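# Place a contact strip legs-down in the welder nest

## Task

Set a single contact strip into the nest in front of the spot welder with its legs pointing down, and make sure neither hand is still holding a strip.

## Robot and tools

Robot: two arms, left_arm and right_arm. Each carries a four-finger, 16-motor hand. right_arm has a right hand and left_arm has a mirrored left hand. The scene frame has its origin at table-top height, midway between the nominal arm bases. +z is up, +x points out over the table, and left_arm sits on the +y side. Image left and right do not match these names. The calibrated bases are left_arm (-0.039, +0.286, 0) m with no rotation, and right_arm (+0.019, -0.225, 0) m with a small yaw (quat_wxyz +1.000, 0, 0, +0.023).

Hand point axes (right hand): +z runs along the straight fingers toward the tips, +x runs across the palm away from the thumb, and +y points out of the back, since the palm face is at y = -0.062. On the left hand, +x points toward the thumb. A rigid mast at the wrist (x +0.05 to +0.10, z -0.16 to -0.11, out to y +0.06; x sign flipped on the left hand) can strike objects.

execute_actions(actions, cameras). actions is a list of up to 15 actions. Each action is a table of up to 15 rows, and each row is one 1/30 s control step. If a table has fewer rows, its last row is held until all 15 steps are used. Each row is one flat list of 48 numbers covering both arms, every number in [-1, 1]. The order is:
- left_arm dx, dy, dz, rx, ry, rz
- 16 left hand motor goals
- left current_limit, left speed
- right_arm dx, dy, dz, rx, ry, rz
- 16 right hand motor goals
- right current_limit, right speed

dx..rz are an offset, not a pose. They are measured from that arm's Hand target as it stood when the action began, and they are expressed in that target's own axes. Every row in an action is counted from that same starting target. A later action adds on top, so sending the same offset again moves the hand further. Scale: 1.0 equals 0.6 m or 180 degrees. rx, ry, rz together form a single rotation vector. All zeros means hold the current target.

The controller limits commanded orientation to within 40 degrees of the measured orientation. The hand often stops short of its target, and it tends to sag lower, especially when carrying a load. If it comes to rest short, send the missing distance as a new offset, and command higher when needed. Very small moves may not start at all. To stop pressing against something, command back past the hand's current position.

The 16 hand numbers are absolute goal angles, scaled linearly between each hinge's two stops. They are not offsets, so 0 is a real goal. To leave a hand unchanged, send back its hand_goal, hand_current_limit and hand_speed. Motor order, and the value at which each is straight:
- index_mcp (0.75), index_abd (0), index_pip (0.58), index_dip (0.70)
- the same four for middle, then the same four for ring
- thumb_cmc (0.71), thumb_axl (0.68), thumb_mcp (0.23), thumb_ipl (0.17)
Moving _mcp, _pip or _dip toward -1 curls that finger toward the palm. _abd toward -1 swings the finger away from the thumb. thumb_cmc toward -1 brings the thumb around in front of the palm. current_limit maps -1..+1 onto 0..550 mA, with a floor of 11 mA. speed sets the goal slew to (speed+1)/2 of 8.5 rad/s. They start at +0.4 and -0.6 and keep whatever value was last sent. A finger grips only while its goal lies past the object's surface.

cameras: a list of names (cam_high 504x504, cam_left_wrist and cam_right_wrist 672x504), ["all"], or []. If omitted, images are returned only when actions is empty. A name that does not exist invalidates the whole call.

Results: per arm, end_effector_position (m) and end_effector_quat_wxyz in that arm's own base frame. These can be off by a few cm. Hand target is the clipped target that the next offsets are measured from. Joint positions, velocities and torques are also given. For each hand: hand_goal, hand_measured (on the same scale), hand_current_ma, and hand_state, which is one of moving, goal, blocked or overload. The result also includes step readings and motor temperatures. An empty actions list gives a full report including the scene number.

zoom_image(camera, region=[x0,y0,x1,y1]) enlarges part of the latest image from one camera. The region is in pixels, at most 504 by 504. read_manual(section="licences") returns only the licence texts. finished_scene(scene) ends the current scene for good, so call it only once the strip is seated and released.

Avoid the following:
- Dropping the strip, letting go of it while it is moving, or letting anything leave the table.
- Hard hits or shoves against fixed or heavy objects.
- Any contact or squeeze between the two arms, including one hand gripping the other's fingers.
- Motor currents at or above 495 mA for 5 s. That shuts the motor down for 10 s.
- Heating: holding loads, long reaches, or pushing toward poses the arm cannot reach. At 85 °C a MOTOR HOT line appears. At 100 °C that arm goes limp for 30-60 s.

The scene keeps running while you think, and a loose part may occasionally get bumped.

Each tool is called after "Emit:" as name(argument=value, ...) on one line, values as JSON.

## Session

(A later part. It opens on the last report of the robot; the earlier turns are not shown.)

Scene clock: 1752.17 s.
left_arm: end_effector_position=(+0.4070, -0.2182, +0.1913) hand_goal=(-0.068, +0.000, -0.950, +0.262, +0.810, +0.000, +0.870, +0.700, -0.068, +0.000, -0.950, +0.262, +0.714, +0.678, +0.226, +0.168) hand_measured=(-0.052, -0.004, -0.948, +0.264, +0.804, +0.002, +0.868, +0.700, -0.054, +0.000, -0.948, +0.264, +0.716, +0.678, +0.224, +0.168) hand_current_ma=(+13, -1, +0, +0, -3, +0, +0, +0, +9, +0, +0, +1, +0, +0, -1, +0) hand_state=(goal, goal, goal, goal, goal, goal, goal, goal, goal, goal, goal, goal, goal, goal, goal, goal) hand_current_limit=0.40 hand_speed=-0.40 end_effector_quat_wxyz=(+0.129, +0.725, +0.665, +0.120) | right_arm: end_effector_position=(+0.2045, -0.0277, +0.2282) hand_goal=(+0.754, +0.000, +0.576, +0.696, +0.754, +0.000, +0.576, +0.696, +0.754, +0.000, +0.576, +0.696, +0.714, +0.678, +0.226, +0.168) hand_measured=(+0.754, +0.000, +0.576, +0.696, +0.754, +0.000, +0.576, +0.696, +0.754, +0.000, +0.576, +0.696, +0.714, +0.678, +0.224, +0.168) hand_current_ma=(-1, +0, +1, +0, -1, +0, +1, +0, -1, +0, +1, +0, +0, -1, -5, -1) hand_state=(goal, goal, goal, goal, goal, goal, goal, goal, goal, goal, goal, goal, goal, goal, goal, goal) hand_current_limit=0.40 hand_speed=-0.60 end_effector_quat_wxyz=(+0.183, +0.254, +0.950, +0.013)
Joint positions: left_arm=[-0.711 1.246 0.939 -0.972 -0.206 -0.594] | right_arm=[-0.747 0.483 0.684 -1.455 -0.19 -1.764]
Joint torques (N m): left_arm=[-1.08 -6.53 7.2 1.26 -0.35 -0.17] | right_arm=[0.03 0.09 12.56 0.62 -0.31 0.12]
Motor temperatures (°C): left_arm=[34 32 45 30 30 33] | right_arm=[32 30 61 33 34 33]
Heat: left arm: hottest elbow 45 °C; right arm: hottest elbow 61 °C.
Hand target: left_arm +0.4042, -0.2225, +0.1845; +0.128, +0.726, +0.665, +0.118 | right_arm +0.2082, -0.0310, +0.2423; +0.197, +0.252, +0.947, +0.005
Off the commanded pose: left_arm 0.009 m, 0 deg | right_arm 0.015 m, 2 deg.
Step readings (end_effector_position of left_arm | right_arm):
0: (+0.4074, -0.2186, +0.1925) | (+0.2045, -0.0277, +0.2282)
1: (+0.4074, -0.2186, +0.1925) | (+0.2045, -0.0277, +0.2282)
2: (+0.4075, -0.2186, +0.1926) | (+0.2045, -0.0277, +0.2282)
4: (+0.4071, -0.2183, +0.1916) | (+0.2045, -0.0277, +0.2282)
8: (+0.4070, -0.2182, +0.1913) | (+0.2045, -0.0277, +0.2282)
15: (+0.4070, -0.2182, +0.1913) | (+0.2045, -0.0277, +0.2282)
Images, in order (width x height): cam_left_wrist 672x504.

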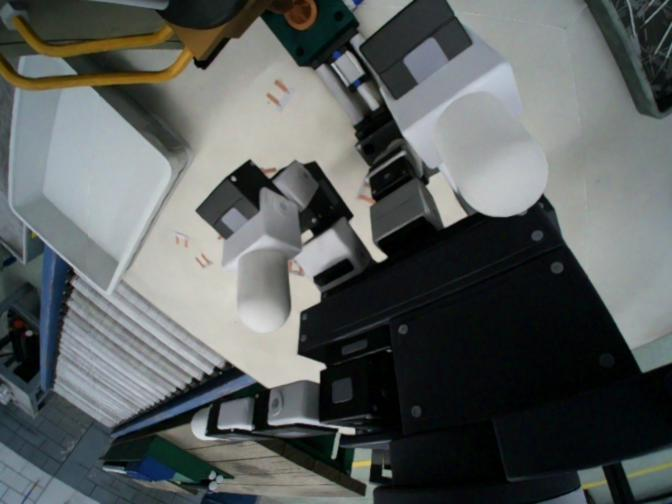

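Emit:
execute_actions(actions=[[[0,0.0143,-0.0391,0,0,0,-0.068,0,-0.95,0.262,0.804,0,0.869,0.7,-0.068,0,-0.95,0.262,0.714,0.678,0.226,0.168,0.4,-0.4,0,0,0,0,0,0,0.754,0,0.576,0.696,0.754,0,0.576,0.696,0.754,0,0.576,0.696,0.714,0.678,0.226,0.168,0.4,-0.6]],[[0,0.0057,-0.0156,0,0,0,-0.068,0,-0.95,0.262,0.754,0,0.869,0.7,-0.068,0,-0.95,0.262,0.714,0.678,0.226,0.168,0.4,-0.4,0,0,0,0,0,0,0.754,0,0.576,0.696,0.754,0,0.576,0.696,0.754,0,0.576,0.696,0.714,0.678,0.226,0.168,0.4,-0.6]],[[-0.033,-0.0822,-0.0301,0,0,0,-0.068,0,-0.95,0.262,0.754,0,0.869,0.7,-0.068,0,-0.95,0.262,0.714,0.678,0.226,0.168,0.4,-0.4,0,0,0,0,0,0,0.754,0,0.576,0.696,0.754,0,0.576,0.696,0.754,0,0.576,0.696,0.714,0.678,0.226,0.168,0.4,-0.6]]], cameras=["cam_left_wrist"])

Emit:
zoom_image(camera="cam_left_wrist", region=[320, 90, 380, 140])

Scene clock: 1765.77 s.
left_arm: end_effector_position=(+0.3523, -0.2359, +0.2163) hand_goal=(-0.068, +0.000, -0.950, +0.262, +0.754, +0.000, +0.870, +0.700, -0.068, +0.000, -0.950, +0.262, +0.714, +0.678, +0.226, +0.168) hand_measured=(-0.052, -0.004, -0.948, +0.264, +0.754, -0.002, +0.868, +0.696, -0.054, +0.000, -0.948, +0.264, +0.716, +0.678, +0.224, +0.168) hand_current_ma=(+13, -1, +0, +0, +0, +0, -1, -1, +9, +0, +0, +1, +0, +0, -1, +0) hand_state=(goal, goal, goal, goal, goal, goal, goal, goal, goal, goal, goal, goal, goal, goal, goal, goal) hand_current_limit=0.40 hand_speed=-0.40 end_effector_quat_wxyz=(+0.126, +0.728, +0.664, +0.118) | right_arm: end_effector_position=(+0.2045, -0.0277, +0.2282) hand_goal=(+0.754, +0.000, +0.576, +0.696, +0.754, +0.000, +0.576, +0.696, +0.754, +0.000, +0.576, +0.696, +0.714, +0.678, +0.226, +0.168) hand_measured=(+0.754, +0.000, +0.576, +0.696, +0.754, +0.000, +0.576, +0.696, +0.754, +0.000, +0.576, +0.696, +0.714, +0.678, +0.224, +0.168) hand_current_ma=(-1, +0, +1, +0, -1, +0, +1, +0, -1, +0, +1, +0, +0, -1, -5, -1) hand_state=(goal, goal, goal, goal, goal, goal, goal, goal, goal, goal, goal, goal, goal, goal, goal, goal) hand_current_limit=0.40 hand_speed=-0.60 end_effector_quat_wxyz=(+0.183, +0.254, +0.950, +0.013)
Joint positions: left_arm=[-0.859 1.162 0.943 -1.1 -0.241 -0.736] | right_arm=[-0.747 0.483 0.684 -1.455 -0.19 -1.764]
Joint torques (N m): left_arm=[-0.91 -6.36 8.46 0.36 -0.56 -0.18] | right_arm=[-0.21 0.09 12.38 0.79 -0.24 0.12]
Motor temperatures (°C): left_arm=[34 32 45 30 30 33] | right_arm=[32 30 62 33 34 33]
Heat: left arm: hottest elbow 45 °C; right arm: hottest elbow 62 °C.
Hand target: left_arm +0.3501, -0.2377, +0.2195; +0.128, +0.726, +0.665, +0.118 | right_arm +0.2082, -0.0310, +0.2423; +0.197, +0.252, +0.947, +0.005
Off the commanded pose: left_arm 0.004 m, 0 deg | right_arm 0.015 m, 2 deg.
Step readings (end_effector_position of left_arm | right_arm):
0: (+0.4070, -0.2182, +0.1913) | (+0.2045, -0.0277, +0.2282)
1: (+0.4070, -0.2182, +0.1913) | (+0.2045, -0.0277, +0.2282)
2: (+0.4069, -0.2181, +0.1913) | (+0.2045, -0.0277, +0.2282)
4: (+0.4056, -0.2170, +0.1905) | (+0.2045, -0.0277, +0.2282)
8: (+0.4024, -0.2146, +0.1900) | (+0.2045, -0.0277, +0.2282)
15: (+0.4006, -0.2131, +0.1898) | (+0.2045, -0.0277, +0.2282)
16: (+0.4005, -0.2130, +0.1897) | (+0.2045, -0.0277, +0.2282)
17: (+0.4001, -0.2130, +0.1897) | (+0.2045, -0.0277, +0.2282)
19: (+0.3982, -0.2121, +0.1889) | (+0.2045, -0.0277, +0.2282)
23: (+0.3957, -0.2101, +0.1875) | (+0.2045, -0.0277, +0.2282)
30: (+0.3952, -0.2096, +0.1878) | (+0.2045, -0.0277, +0.2282)
31: (+0.3950, -0.2096, +0.1877) | (+0.2045, -0.0277, +0.2282)
32: (+0.3937, -0.2101, +0.1886) | (+0.2045, -0.0277, +0.2282)
34: (+0.3866, -0.2140, +0.1929) | (+0.2045, -0.0277, +0.2282)
38: (+0.3643, -0.2348, +0.2080) | (+0.2045, -0.0277, +0.2282)
45: (+0.3527, -0.2382, +0.2166) | (+0.2045, -0.0277, +0.2282)
Images, in order (width x height): cam_left_wrist 672x504.

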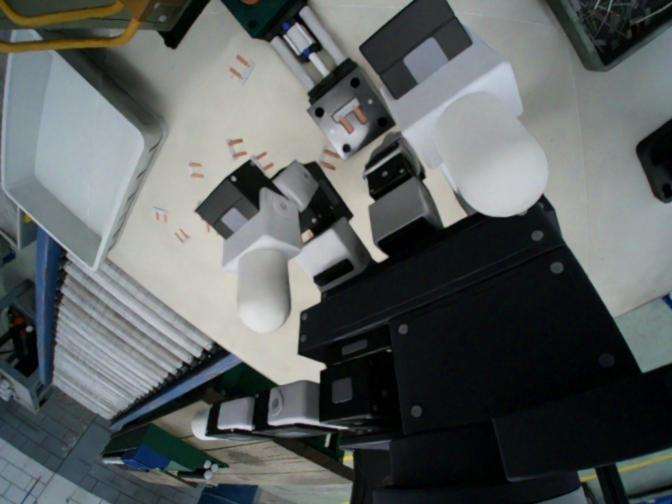

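Scaled by 8.400 from the camera's 672x504 image, which has a finer 960x720 frame.

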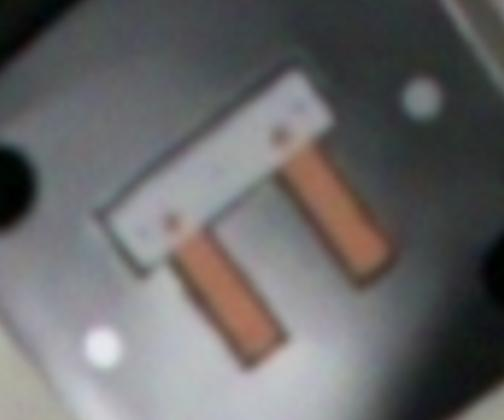

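Emit:
zoom_image(camera="cam_left_wrist", region=[326, 93, 368, 135])

Scaled by 12.000 from the camera's 672x504 image, which has a finer 960x720 frame.

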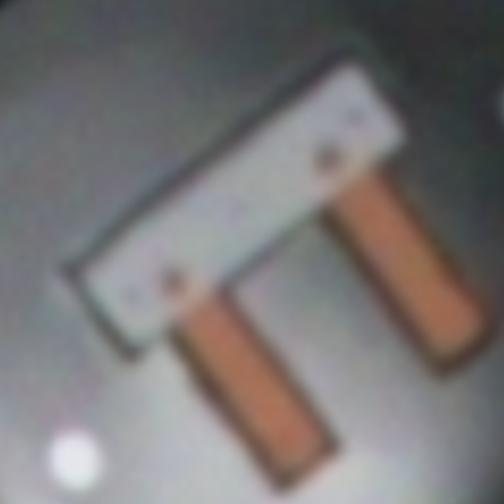

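Emit:
execute_actions(actions=[[[0,0,0,0,0,0,-0.068,0,-0.95,0.262,0.754,0,0.0,0.5,-0.068,0,-0.95,0.262,0.714,0.678,0.226,0.168,0.4,-0.4,0,0,0,0,0,0,0.754,0,0.576,0.696,0.754,0,0.576,0.696,0.754,0,0.576,0.696,0.714,0.678,0.226,0.168,0.4,-0.6]],[[0,0,0,0,0,0,-0.068,0,-0.95,0.262,-0.068,0,-0.95,0.262,-0.068,0,-0.95,0.262,0.714,0.678,0.226,0.168,0.4,-0.4,0,0,0,0,0,0,0.754,0,0.576,0.696,0.754,0,0.576,0.696,0.754,0,0.576,0.696,0.714,0.678,0.226,0.168,0.4,-0.6]],[[0,-0.0126,0.0344,0,0,0,-0.068,0,-0.95,0.262,-0.068,0,-0.95,0.262,-0.068,0,-0.95,0.262,0.714,0.678,0.226,0.168,0.4,-0.4,0,0,0,0,0,0,0.754,0,0.576,0.696,0.754,0,0.576,0.696,0.754,0,0.576,0.696,0.714,0.678,0.226,0.168,0.4,-0.6]]], cameras=["cam_left_wrist"])

Emit:
zoom_image(camera="cam_left_wrist", region=[310, 60, 410, 160])

Scene clock: 1798.40 s.
left_arm: end_effector_position=(+0.3508, -0.2340, +0.1984) hand_goal=(-0.068, +0.000, -0.950, +0.262, -0.068, +0.000, -0.950, +0.262, -0.068, +0.000, -0.950, +0.262, +0.714, +0.678, +0.226, +0.168) hand_measured=(-0.052, -0.004, -0.948, +0.264, -0.054, -0.002, -0.948, +0.264, -0.054, +0.000, -0.948, +0.264, +0.716, +0.678, +0.224, +0.168) hand_current_ma=(+13, -1, +0, +0, +9, +0, +1, +1, +9, +0, +0, +1, +0, +0, -1, +0) hand_state=(goal, goal, goal, goal, goal, goal, goal, goal, goal, goal, goal, goal, goal, goal, goal, goal) hand_current_limit=0.40 hand_speed=-0.40 end_effector_quat_wxyz=(+0.122, +0.728, +0.664, +0.118) | right_arm: end_effector_position=(+0.2045, -0.0277, +0.2282) hand_goal=(+0.754, +0.000, +0.576, +0.696, +0.754, +0.000, +0.576, +0.696, +0.754, +0.000, +0.576, +0.696, +0.714, +0.678, +0.226, +0.168) hand_measured=(+0.754, +0.000, +0.576, +0.696, +0.754, +0.000, +0.576, +0.696, +0.754, +0.000, +0.576, +0.696, +0.714, +0.678, +0.224, +0.168) hand_current_ma=(-1, +0, +1, +0, -1, +0, +1, +0, -1, +0, +1, +0, +0, -1, -5, -1) hand_state=(goal, goal, goal, goal, goal, goal, goal, goal, goal, goal, goal, goal, goal, goal, goal, goal) hand_current_limit=0.40 hand_speed=-0.60 end_effector_quat_wxyz=(+0.183, +0.254, +0.950, +0.013)
Joint positions: left_arm=[-0.859 1.172 0.905 -1.06 -0.242 -0.738] | right_arm=[-0.747 0.483 0.684 -1.455 -0.19 -1.764]
Joint torques (N m): left_arm=[-0.91 -6.07 7.66 1.29 -0.57 -0.18] | right_arm=[0.03 0.21 12.49 0.83 -0.28 0.1]
Motor temperatures (°C): left_arm=[34 32 47 30 30 33] | right_arm=[32 30 62 33 34 33]
Heat: left arm: hottest elbow 47 °C; right arm: hottest elbow 62 °C.
Hand target: left_arm +0.3501, -0.2377, +0.1975; +0.128, +0.726, +0.665, +0.118 | right_arm +0.2082, -0.0310, +0.2423; +0.197, +0.252, +0.947, +0.005
Off the commanded pose: left_arm 0.004 m, 1 deg | right_arm 0.015 m, 2 deg.
Step readings (end_effector_position of left_arm | right_arm):
0: (+0.3522, -0.2358, +0.2163) | (+0.2045, -0.0277, +0.2282)
1: (+0.3522, -0.2358, +0.2163) | (+0.2045, -0.0277, +0.2282)
2: (+0.3522, -0.2358, +0.2163) | (+0.2045, -0.0277, +0.2282)
4: (+0.3522, -0.2358, +0.2163) | (+0.2045, -0.0277, +0.2282)
8: (+0.3522, -0.2358, +0.2163) | (+0.2045, -0.0277, +0.2282)
15: (+0.3522, -0.2358, +0.2163) | (+0.2045, -0.0277, +0.2282)
16: (+0.3522, -0.2358, +0.2163) | (+0.2045, -0.0277, +0.2282)
17: (+0.3522, -0.2357, +0.2163) | (+0.2045, -0.0277, +0.2282)
19: (+0.3521, -0.2357, +0.2162) | (+0.2045, -0.0277, +0.2282)
23: (+0.3522, -0.2356, +0.2163) | (+0.2045, -0.0277, +0.2282)
30: (+0.3522, -0.2356, +0.2163) | (+0.2045, -0.0277, +0.2282)
31: (+0.3522, -0.2356, +0.2163) | (+0.2045, -0.0277, +0.2282)
32: (+0.3521, -0.2355, +0.2160) | (+0.2045, -0.0277, +0.2282)
34: (+0.3522, -0.2356, +0.2138) | (+0.2045, -0.0277, +0.2282)
38: (+0.3502, -0.2334, +0.2031) | (+0.2045, -0.0277, +0.2282)
45: (+0.3506, -0.2337, +0.1983) | (+0.2045, -0.0277, +0.2282)
Images, in order (width x height): cam_left_wrist 672x504.

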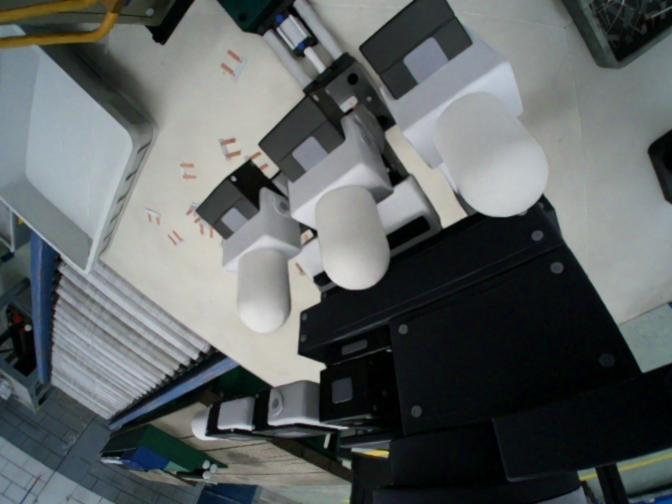

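Scaled by 5.040 from the camera's 672x504 image, which has a finer 960x720 frame.

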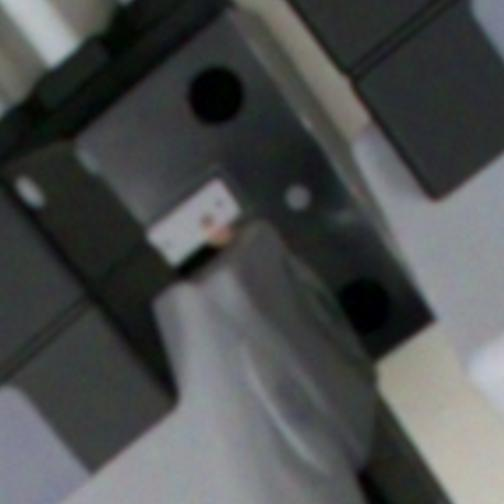

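Emit:
execute_actions(actions=[[[0.0614,0.0107,-0.0448,0,0,0,-0.068,0,-0.95,0.262,-0.068,0,-0.95,0.262,-0.068,0,-0.95,0.262,0.714,0.678,0.226,0.168,0.4,-0.4,0,0,0,0,0,0,0.754,0,0.576,0.696,0.754,0,0.576,0.696,0.754,0,0.576,0.696,0.714,0.678,0.226,0.168,0.4,-0.6]],[[0,0.0057,-0.0156,0,0,0,-0.068,0,-0.95,0.262,0.754,0,0.0,0.5,-0.068,0,-0.95,0.262,0.714,0.678,0.226,0.168,0.4,-0.4,0,0,0,0,0,0,0.754,0,0.576,0.696,0.754,0,0.576,0.696,0.754,0,0.576,0.696,0.714,0.678,0.226,0.168,0.4,-0.6]],[[0,0,0,0,0,0,-0.068,0,-0.95,0.262,0.754,0,0.869,0.7,-0.068,0,-0.95,0.262,0.714,0.678,0.226,0.168,0.4,-0.4,0,0,0,0,0,0,0.754,0,0.576,0.696,0.754,0,0.576,0.696,0.754,0,0.576,0.696,0.714,0.678,0.226,0.168,0.4,-0.6]]], cameras=["cam_left_wrist"])

Scene clock: 1817.00 s.
left_arm: end_effector_position=(+0.3449, -0.1999, +0.2217) hand_goal=(-0.068, +0.000, -0.950, +0.262, +0.754, +0.000, +0.870, +0.700, -0.068, +0.000, -0.950, +0.262, +0.714, +0.678, +0.226, +0.168) hand_measured=(-0.052, -0.004, -0.948, +0.264, +0.754, -0.002, +0.866, +0.698, -0.054, +0.000, -0.948, +0.264, +0.716, +0.678, +0.224, +0.168) hand_current_ma=(+13, -1, +0, +0, +0, +0, -1, -1, +9, +0, +0, +1, +0, +0, -1, +0) hand_state=(goal, goal, goal, goal, goal, goal, goal, goal, goal, goal, goal, goal, goal, goal, goal, goal) hand_current_limit=0.40 hand_speed=-0.40 end_effector_quat_wxyz=(+0.118, +0.727, +0.666, +0.116) | right_arm: end_effector_position=(+0.2045, -0.0277, +0.2282) hand_goal=(+0.754, +0.000, +0.576, +0.696, +0.754, +0.000, +0.576, +0.696, +0.754, +0.000, +0.576, +0.696, +0.714, +0.678, +0.226, +0.168) hand_measured=(+0.754, +0.000, +0.576, +0.696, +0.754, +0.000, +0.576, +0.696, +0.754, +0.000, +0.576, +0.696, +0.714, +0.678, +0.224, +0.168) hand_current_ma=(-1, +0, +1, +0, -1, +0, +1, +0, -1, +0, +1, +0, +0, -1, -5, -1) hand_state=(goal, goal, goal, goal, goal, goal, goal, goal, goal, goal, goal, goal, goal, goal, goal, goal) hand_current_limit=0.40 hand_speed=-0.60 end_effector_quat_wxyz=(+0.183, +0.254, +0.950, +0.013)
Joint positions: left_arm=[-0.799 1.077 0.901 -1.148 -0.224 -0.683] | right_arm=[-0.747 0.483 0.684 -1.455 -0.19 -1.764]
Joint torques (N m): left_arm=[0.5 -5.66 9.96 0.39 -0.41 0.08] | right_arm=[-0.38 0.03 12.45 0.77 -0.34 0.09]
Motor temperatures (°C): left_arm=[34 32 46 30 30 33] | right_arm=[32 30 62 33 34 33]
Heat: left arm: hottest elbow 46 °C; right arm: hottest elbow 62 °C.
Hand target: left_arm +0.3503, -0.2007, +0.2350; +0.128, +0.726, +0.665, +0.118 | right_arm +0.2082, -0.0310, +0.2423; +0.197, +0.252, +0.947, +0.005
Off the commanded pose: left_arm 0.014 m, 1 deg | right_arm 0.015 m, 2 deg.
Step readings (end_effector_position of left_arm | right_arm):
0: (+0.3508, -0.2340, +0.1984) | (+0.2045, -0.0277, +0.2282)
1: (+0.3508, -0.2340, +0.1984) | (+0.2045, -0.0277, +0.2282)
2: (+0.3507, -0.2337, +0.1987) | (+0.2045, -0.0277, +0.2282)
4: (+0.3494, -0.2306, +0.2003) | (+0.2045, -0.0277, +0.2282)
8: (+0.3496, -0.2125, +0.2144) | (+0.2045, -0.0277, +0.2282)
15: (+0.3492, -0.2035, +0.2250) | (+0.2045, -0.0277, +0.2282)
16: (+0.3490, -0.2035, +0.2249) | (+0.2045, -0.0277, +0.2282)
17: (+0.3487, -0.2033, +0.2246) | (+0.2045, -0.0277, +0.2282)
19: (+0.3475, -0.2023, +0.2236) | (+0.2045, -0.0277, +0.2282)
23: (+0.3456, -0.2005, +0.2223) | (+0.2045, -0.0277, +0.2282)
30: (+0.3449, -0.2000, +0.2217) | (+0.2045, -0.0277, +0.2282)
31: (+0.3448, -0.1999, +0.2217) | (+0.2045, -0.0277, +0.2282)
32: (+0.3448, -0.1999, +0.2217) | (+0.2045, -0.0277, +0.2282)
34: (+0.3449, -0.1999, +0.2217) | (+0.2045, -0.0277, +0.2282)
38: (+0.3449, -0.1999, +0.2217) | (+0.2045, -0.0277, +0.2282)
45: (+0.3449, -0.1999, +0.2217) | (+0.2045, -0.0277, +0.2282)
Images, in order (width x height): cam_left_wrist 672x504.

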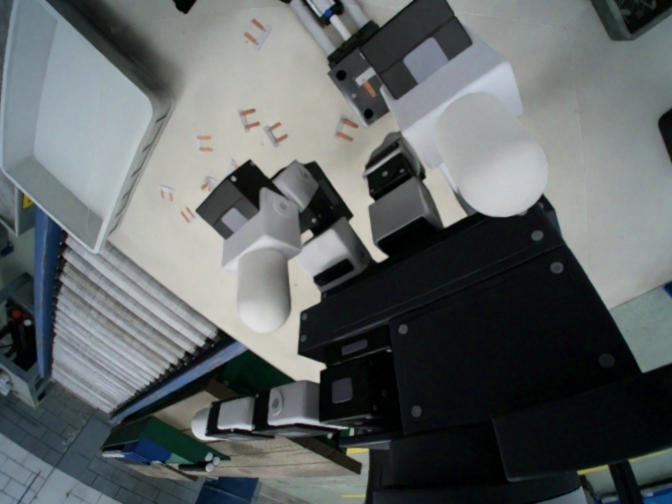

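Emit:
execute_actions(actions=[[[-0.069,0.0067,0.0236,0,0,0,-0.068,0,-0.95,0.262,0.754,0,0.869,0.7,-0.068,0,-0.95,0.262,0.714,0.678,0.226,0.168,0.4,-0.4,0,0,0,0,0,0,0.754,0,0.576,0.696,0.754,0,0.576,0.696,0.754,0,0.576,0.696,0.714,0.678,0.226,0.168,0.4,-0.6]]], cameras=["cam_left_wrist"])

Emit:
zoom_image(camera="cam_left_wrist", region=[326, 93, 368, 135])

Scene clock: 1825.83 s.
left_arm: end_effector_position=(+0.3420, -0.2254, +0.1916) hand_goal=(-0.068, +0.000, -0.950, +0.262, +0.754, +0.000, +0.870, +0.700, -0.068, +0.000, -0.950, +0.262, +0.714, +0.678, +0.226, +0.168) hand_measured=(-0.052, -0.004, -0.948, +0.264, +0.754, -0.002, +0.866, +0.698, -0.054, +0.000, -0.948, +0.264, +0.716, +0.678, +0.224, +0.168) hand_current_ma=(+12, -1, +0, +0, +0, +0, -1, -1, +9, +0, +0, +1, +0, +0, -1, +0) hand_state=(goal, goal, goal, goal, goal, goal, goal, goal, goal, goal, goal, goal, goal, goal, goal, goal) hand_current_limit=0.40 hand_speed=-0.40 end_effector_quat_wxyz=(+0.088, +0.735, +0.662, +0.118) | right_arm: end_effector_position=(+0.2045, -0.0277, +0.2282) hand_goal=(+0.754, +0.000, +0.576, +0.696, +0.754, +0.000, +0.576, +0.696, +0.754, +0.000, +0.576, +0.696, +0.714, +0.678, +0.226, +0.168) hand_measured=(+0.754, +0.000, +0.576, +0.696, +0.754, +0.000, +0.576, +0.696, +0.754, +0.000, +0.576, +0.696, +0.714, +0.678, +0.224, +0.168) hand_current_ma=(-1, +0, +1, +0, -1, +0, +1, +0, -1, +0, +1, +0, +0, -1, -5, -1) hand_state=(goal, goal, goal, goal, goal, goal, goal, goal, goal, goal, goal, goal, goal, goal, goal, goal) hand_current_limit=0.40 hand_speed=-0.60 end_effector_quat_wxyz=(+0.183, +0.254, +0.950, +0.013)
Joint positions: left_arm=[-0.861 1.178 0.909 -1.128 -0.24 -0.735] | right_arm=[-0.747 0.483 0.684 -1.455 -0.19 -1.764]
Joint torques (N m): left_arm=[-0.67 -6.71 12.44 1.1 -0.57 -0.19] | right_arm=[-0.15 0.79 12.75 1.03 -0.25 0.11]
Motor temperatures (°C): left_arm=[34 32 46 30 30 33] | right_arm=[32 30 62 33 34 33]
Heat: left arm: hottest elbow 46 °C; right arm: hottest elbow 62 °C.
Hand target: left_arm +0.3552, -0.2428, +0.2231; +0.128, +0.726, +0.665, +0.118 | right_arm +0.2082, -0.0310, +0.2423; +0.197, +0.252, +0.947, +0.005
Off the commanded pose: left_arm 0.038 m, 5 deg | right_arm 0.015 m, 2 deg.
Step readings (end_effector_position of left_arm | right_arm):
0: (+0.3449, -0.1999, +0.2217) | (+0.2045, -0.0277, +0.2282)
1: (+0.3449, -0.1999, +0.2217) | (+0.2045, -0.0277, +0.2282)
2: (+0.3449, -0.2001, +0.2213) | (+0.2045, -0.0277, +0.2282)
4: (+0.3450, -0.2026, +0.2176) | (+0.2045, -0.0277, +0.2282)
8: (+0.3417, -0.2185, +0.1991) | (+0.2045, -0.0277, +0.2282)
15: (+0.3406, -0.2244, +0.1885) | (+0.2045, -0.0277, +0.2282)
Images, in order (width x height): cam_left_wrist 672x504.

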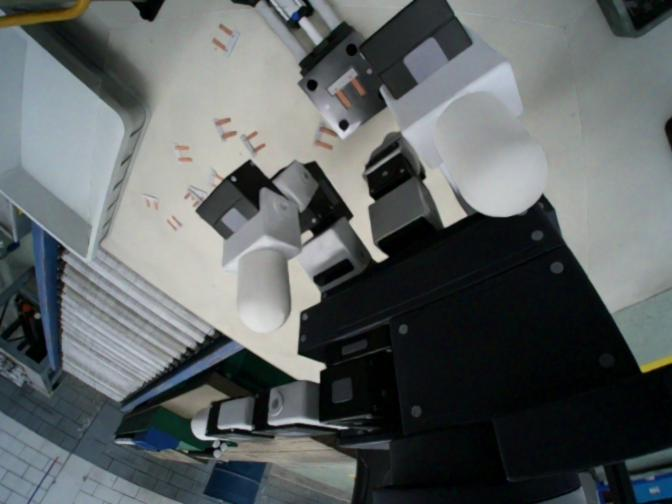

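Scaled by 12.000 from the camera's 672x504 image, which has a finer 960x720 frame.

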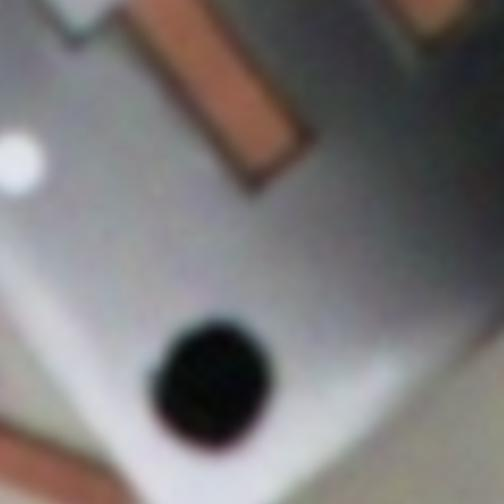

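Emit:
zoom_image(camera="cam_left_wrist", region=[324, 62, 374, 112])

Scaled by 10.080 from the camera's 672x504 image, which has a finer 960x720 frame.

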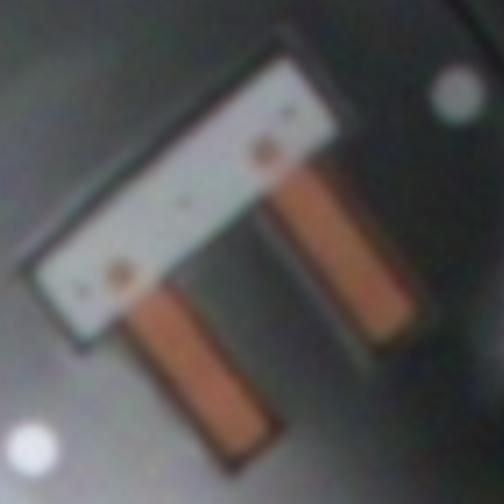

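Emit:
finished_scene(scene=2)

The scene is finished: the task was done.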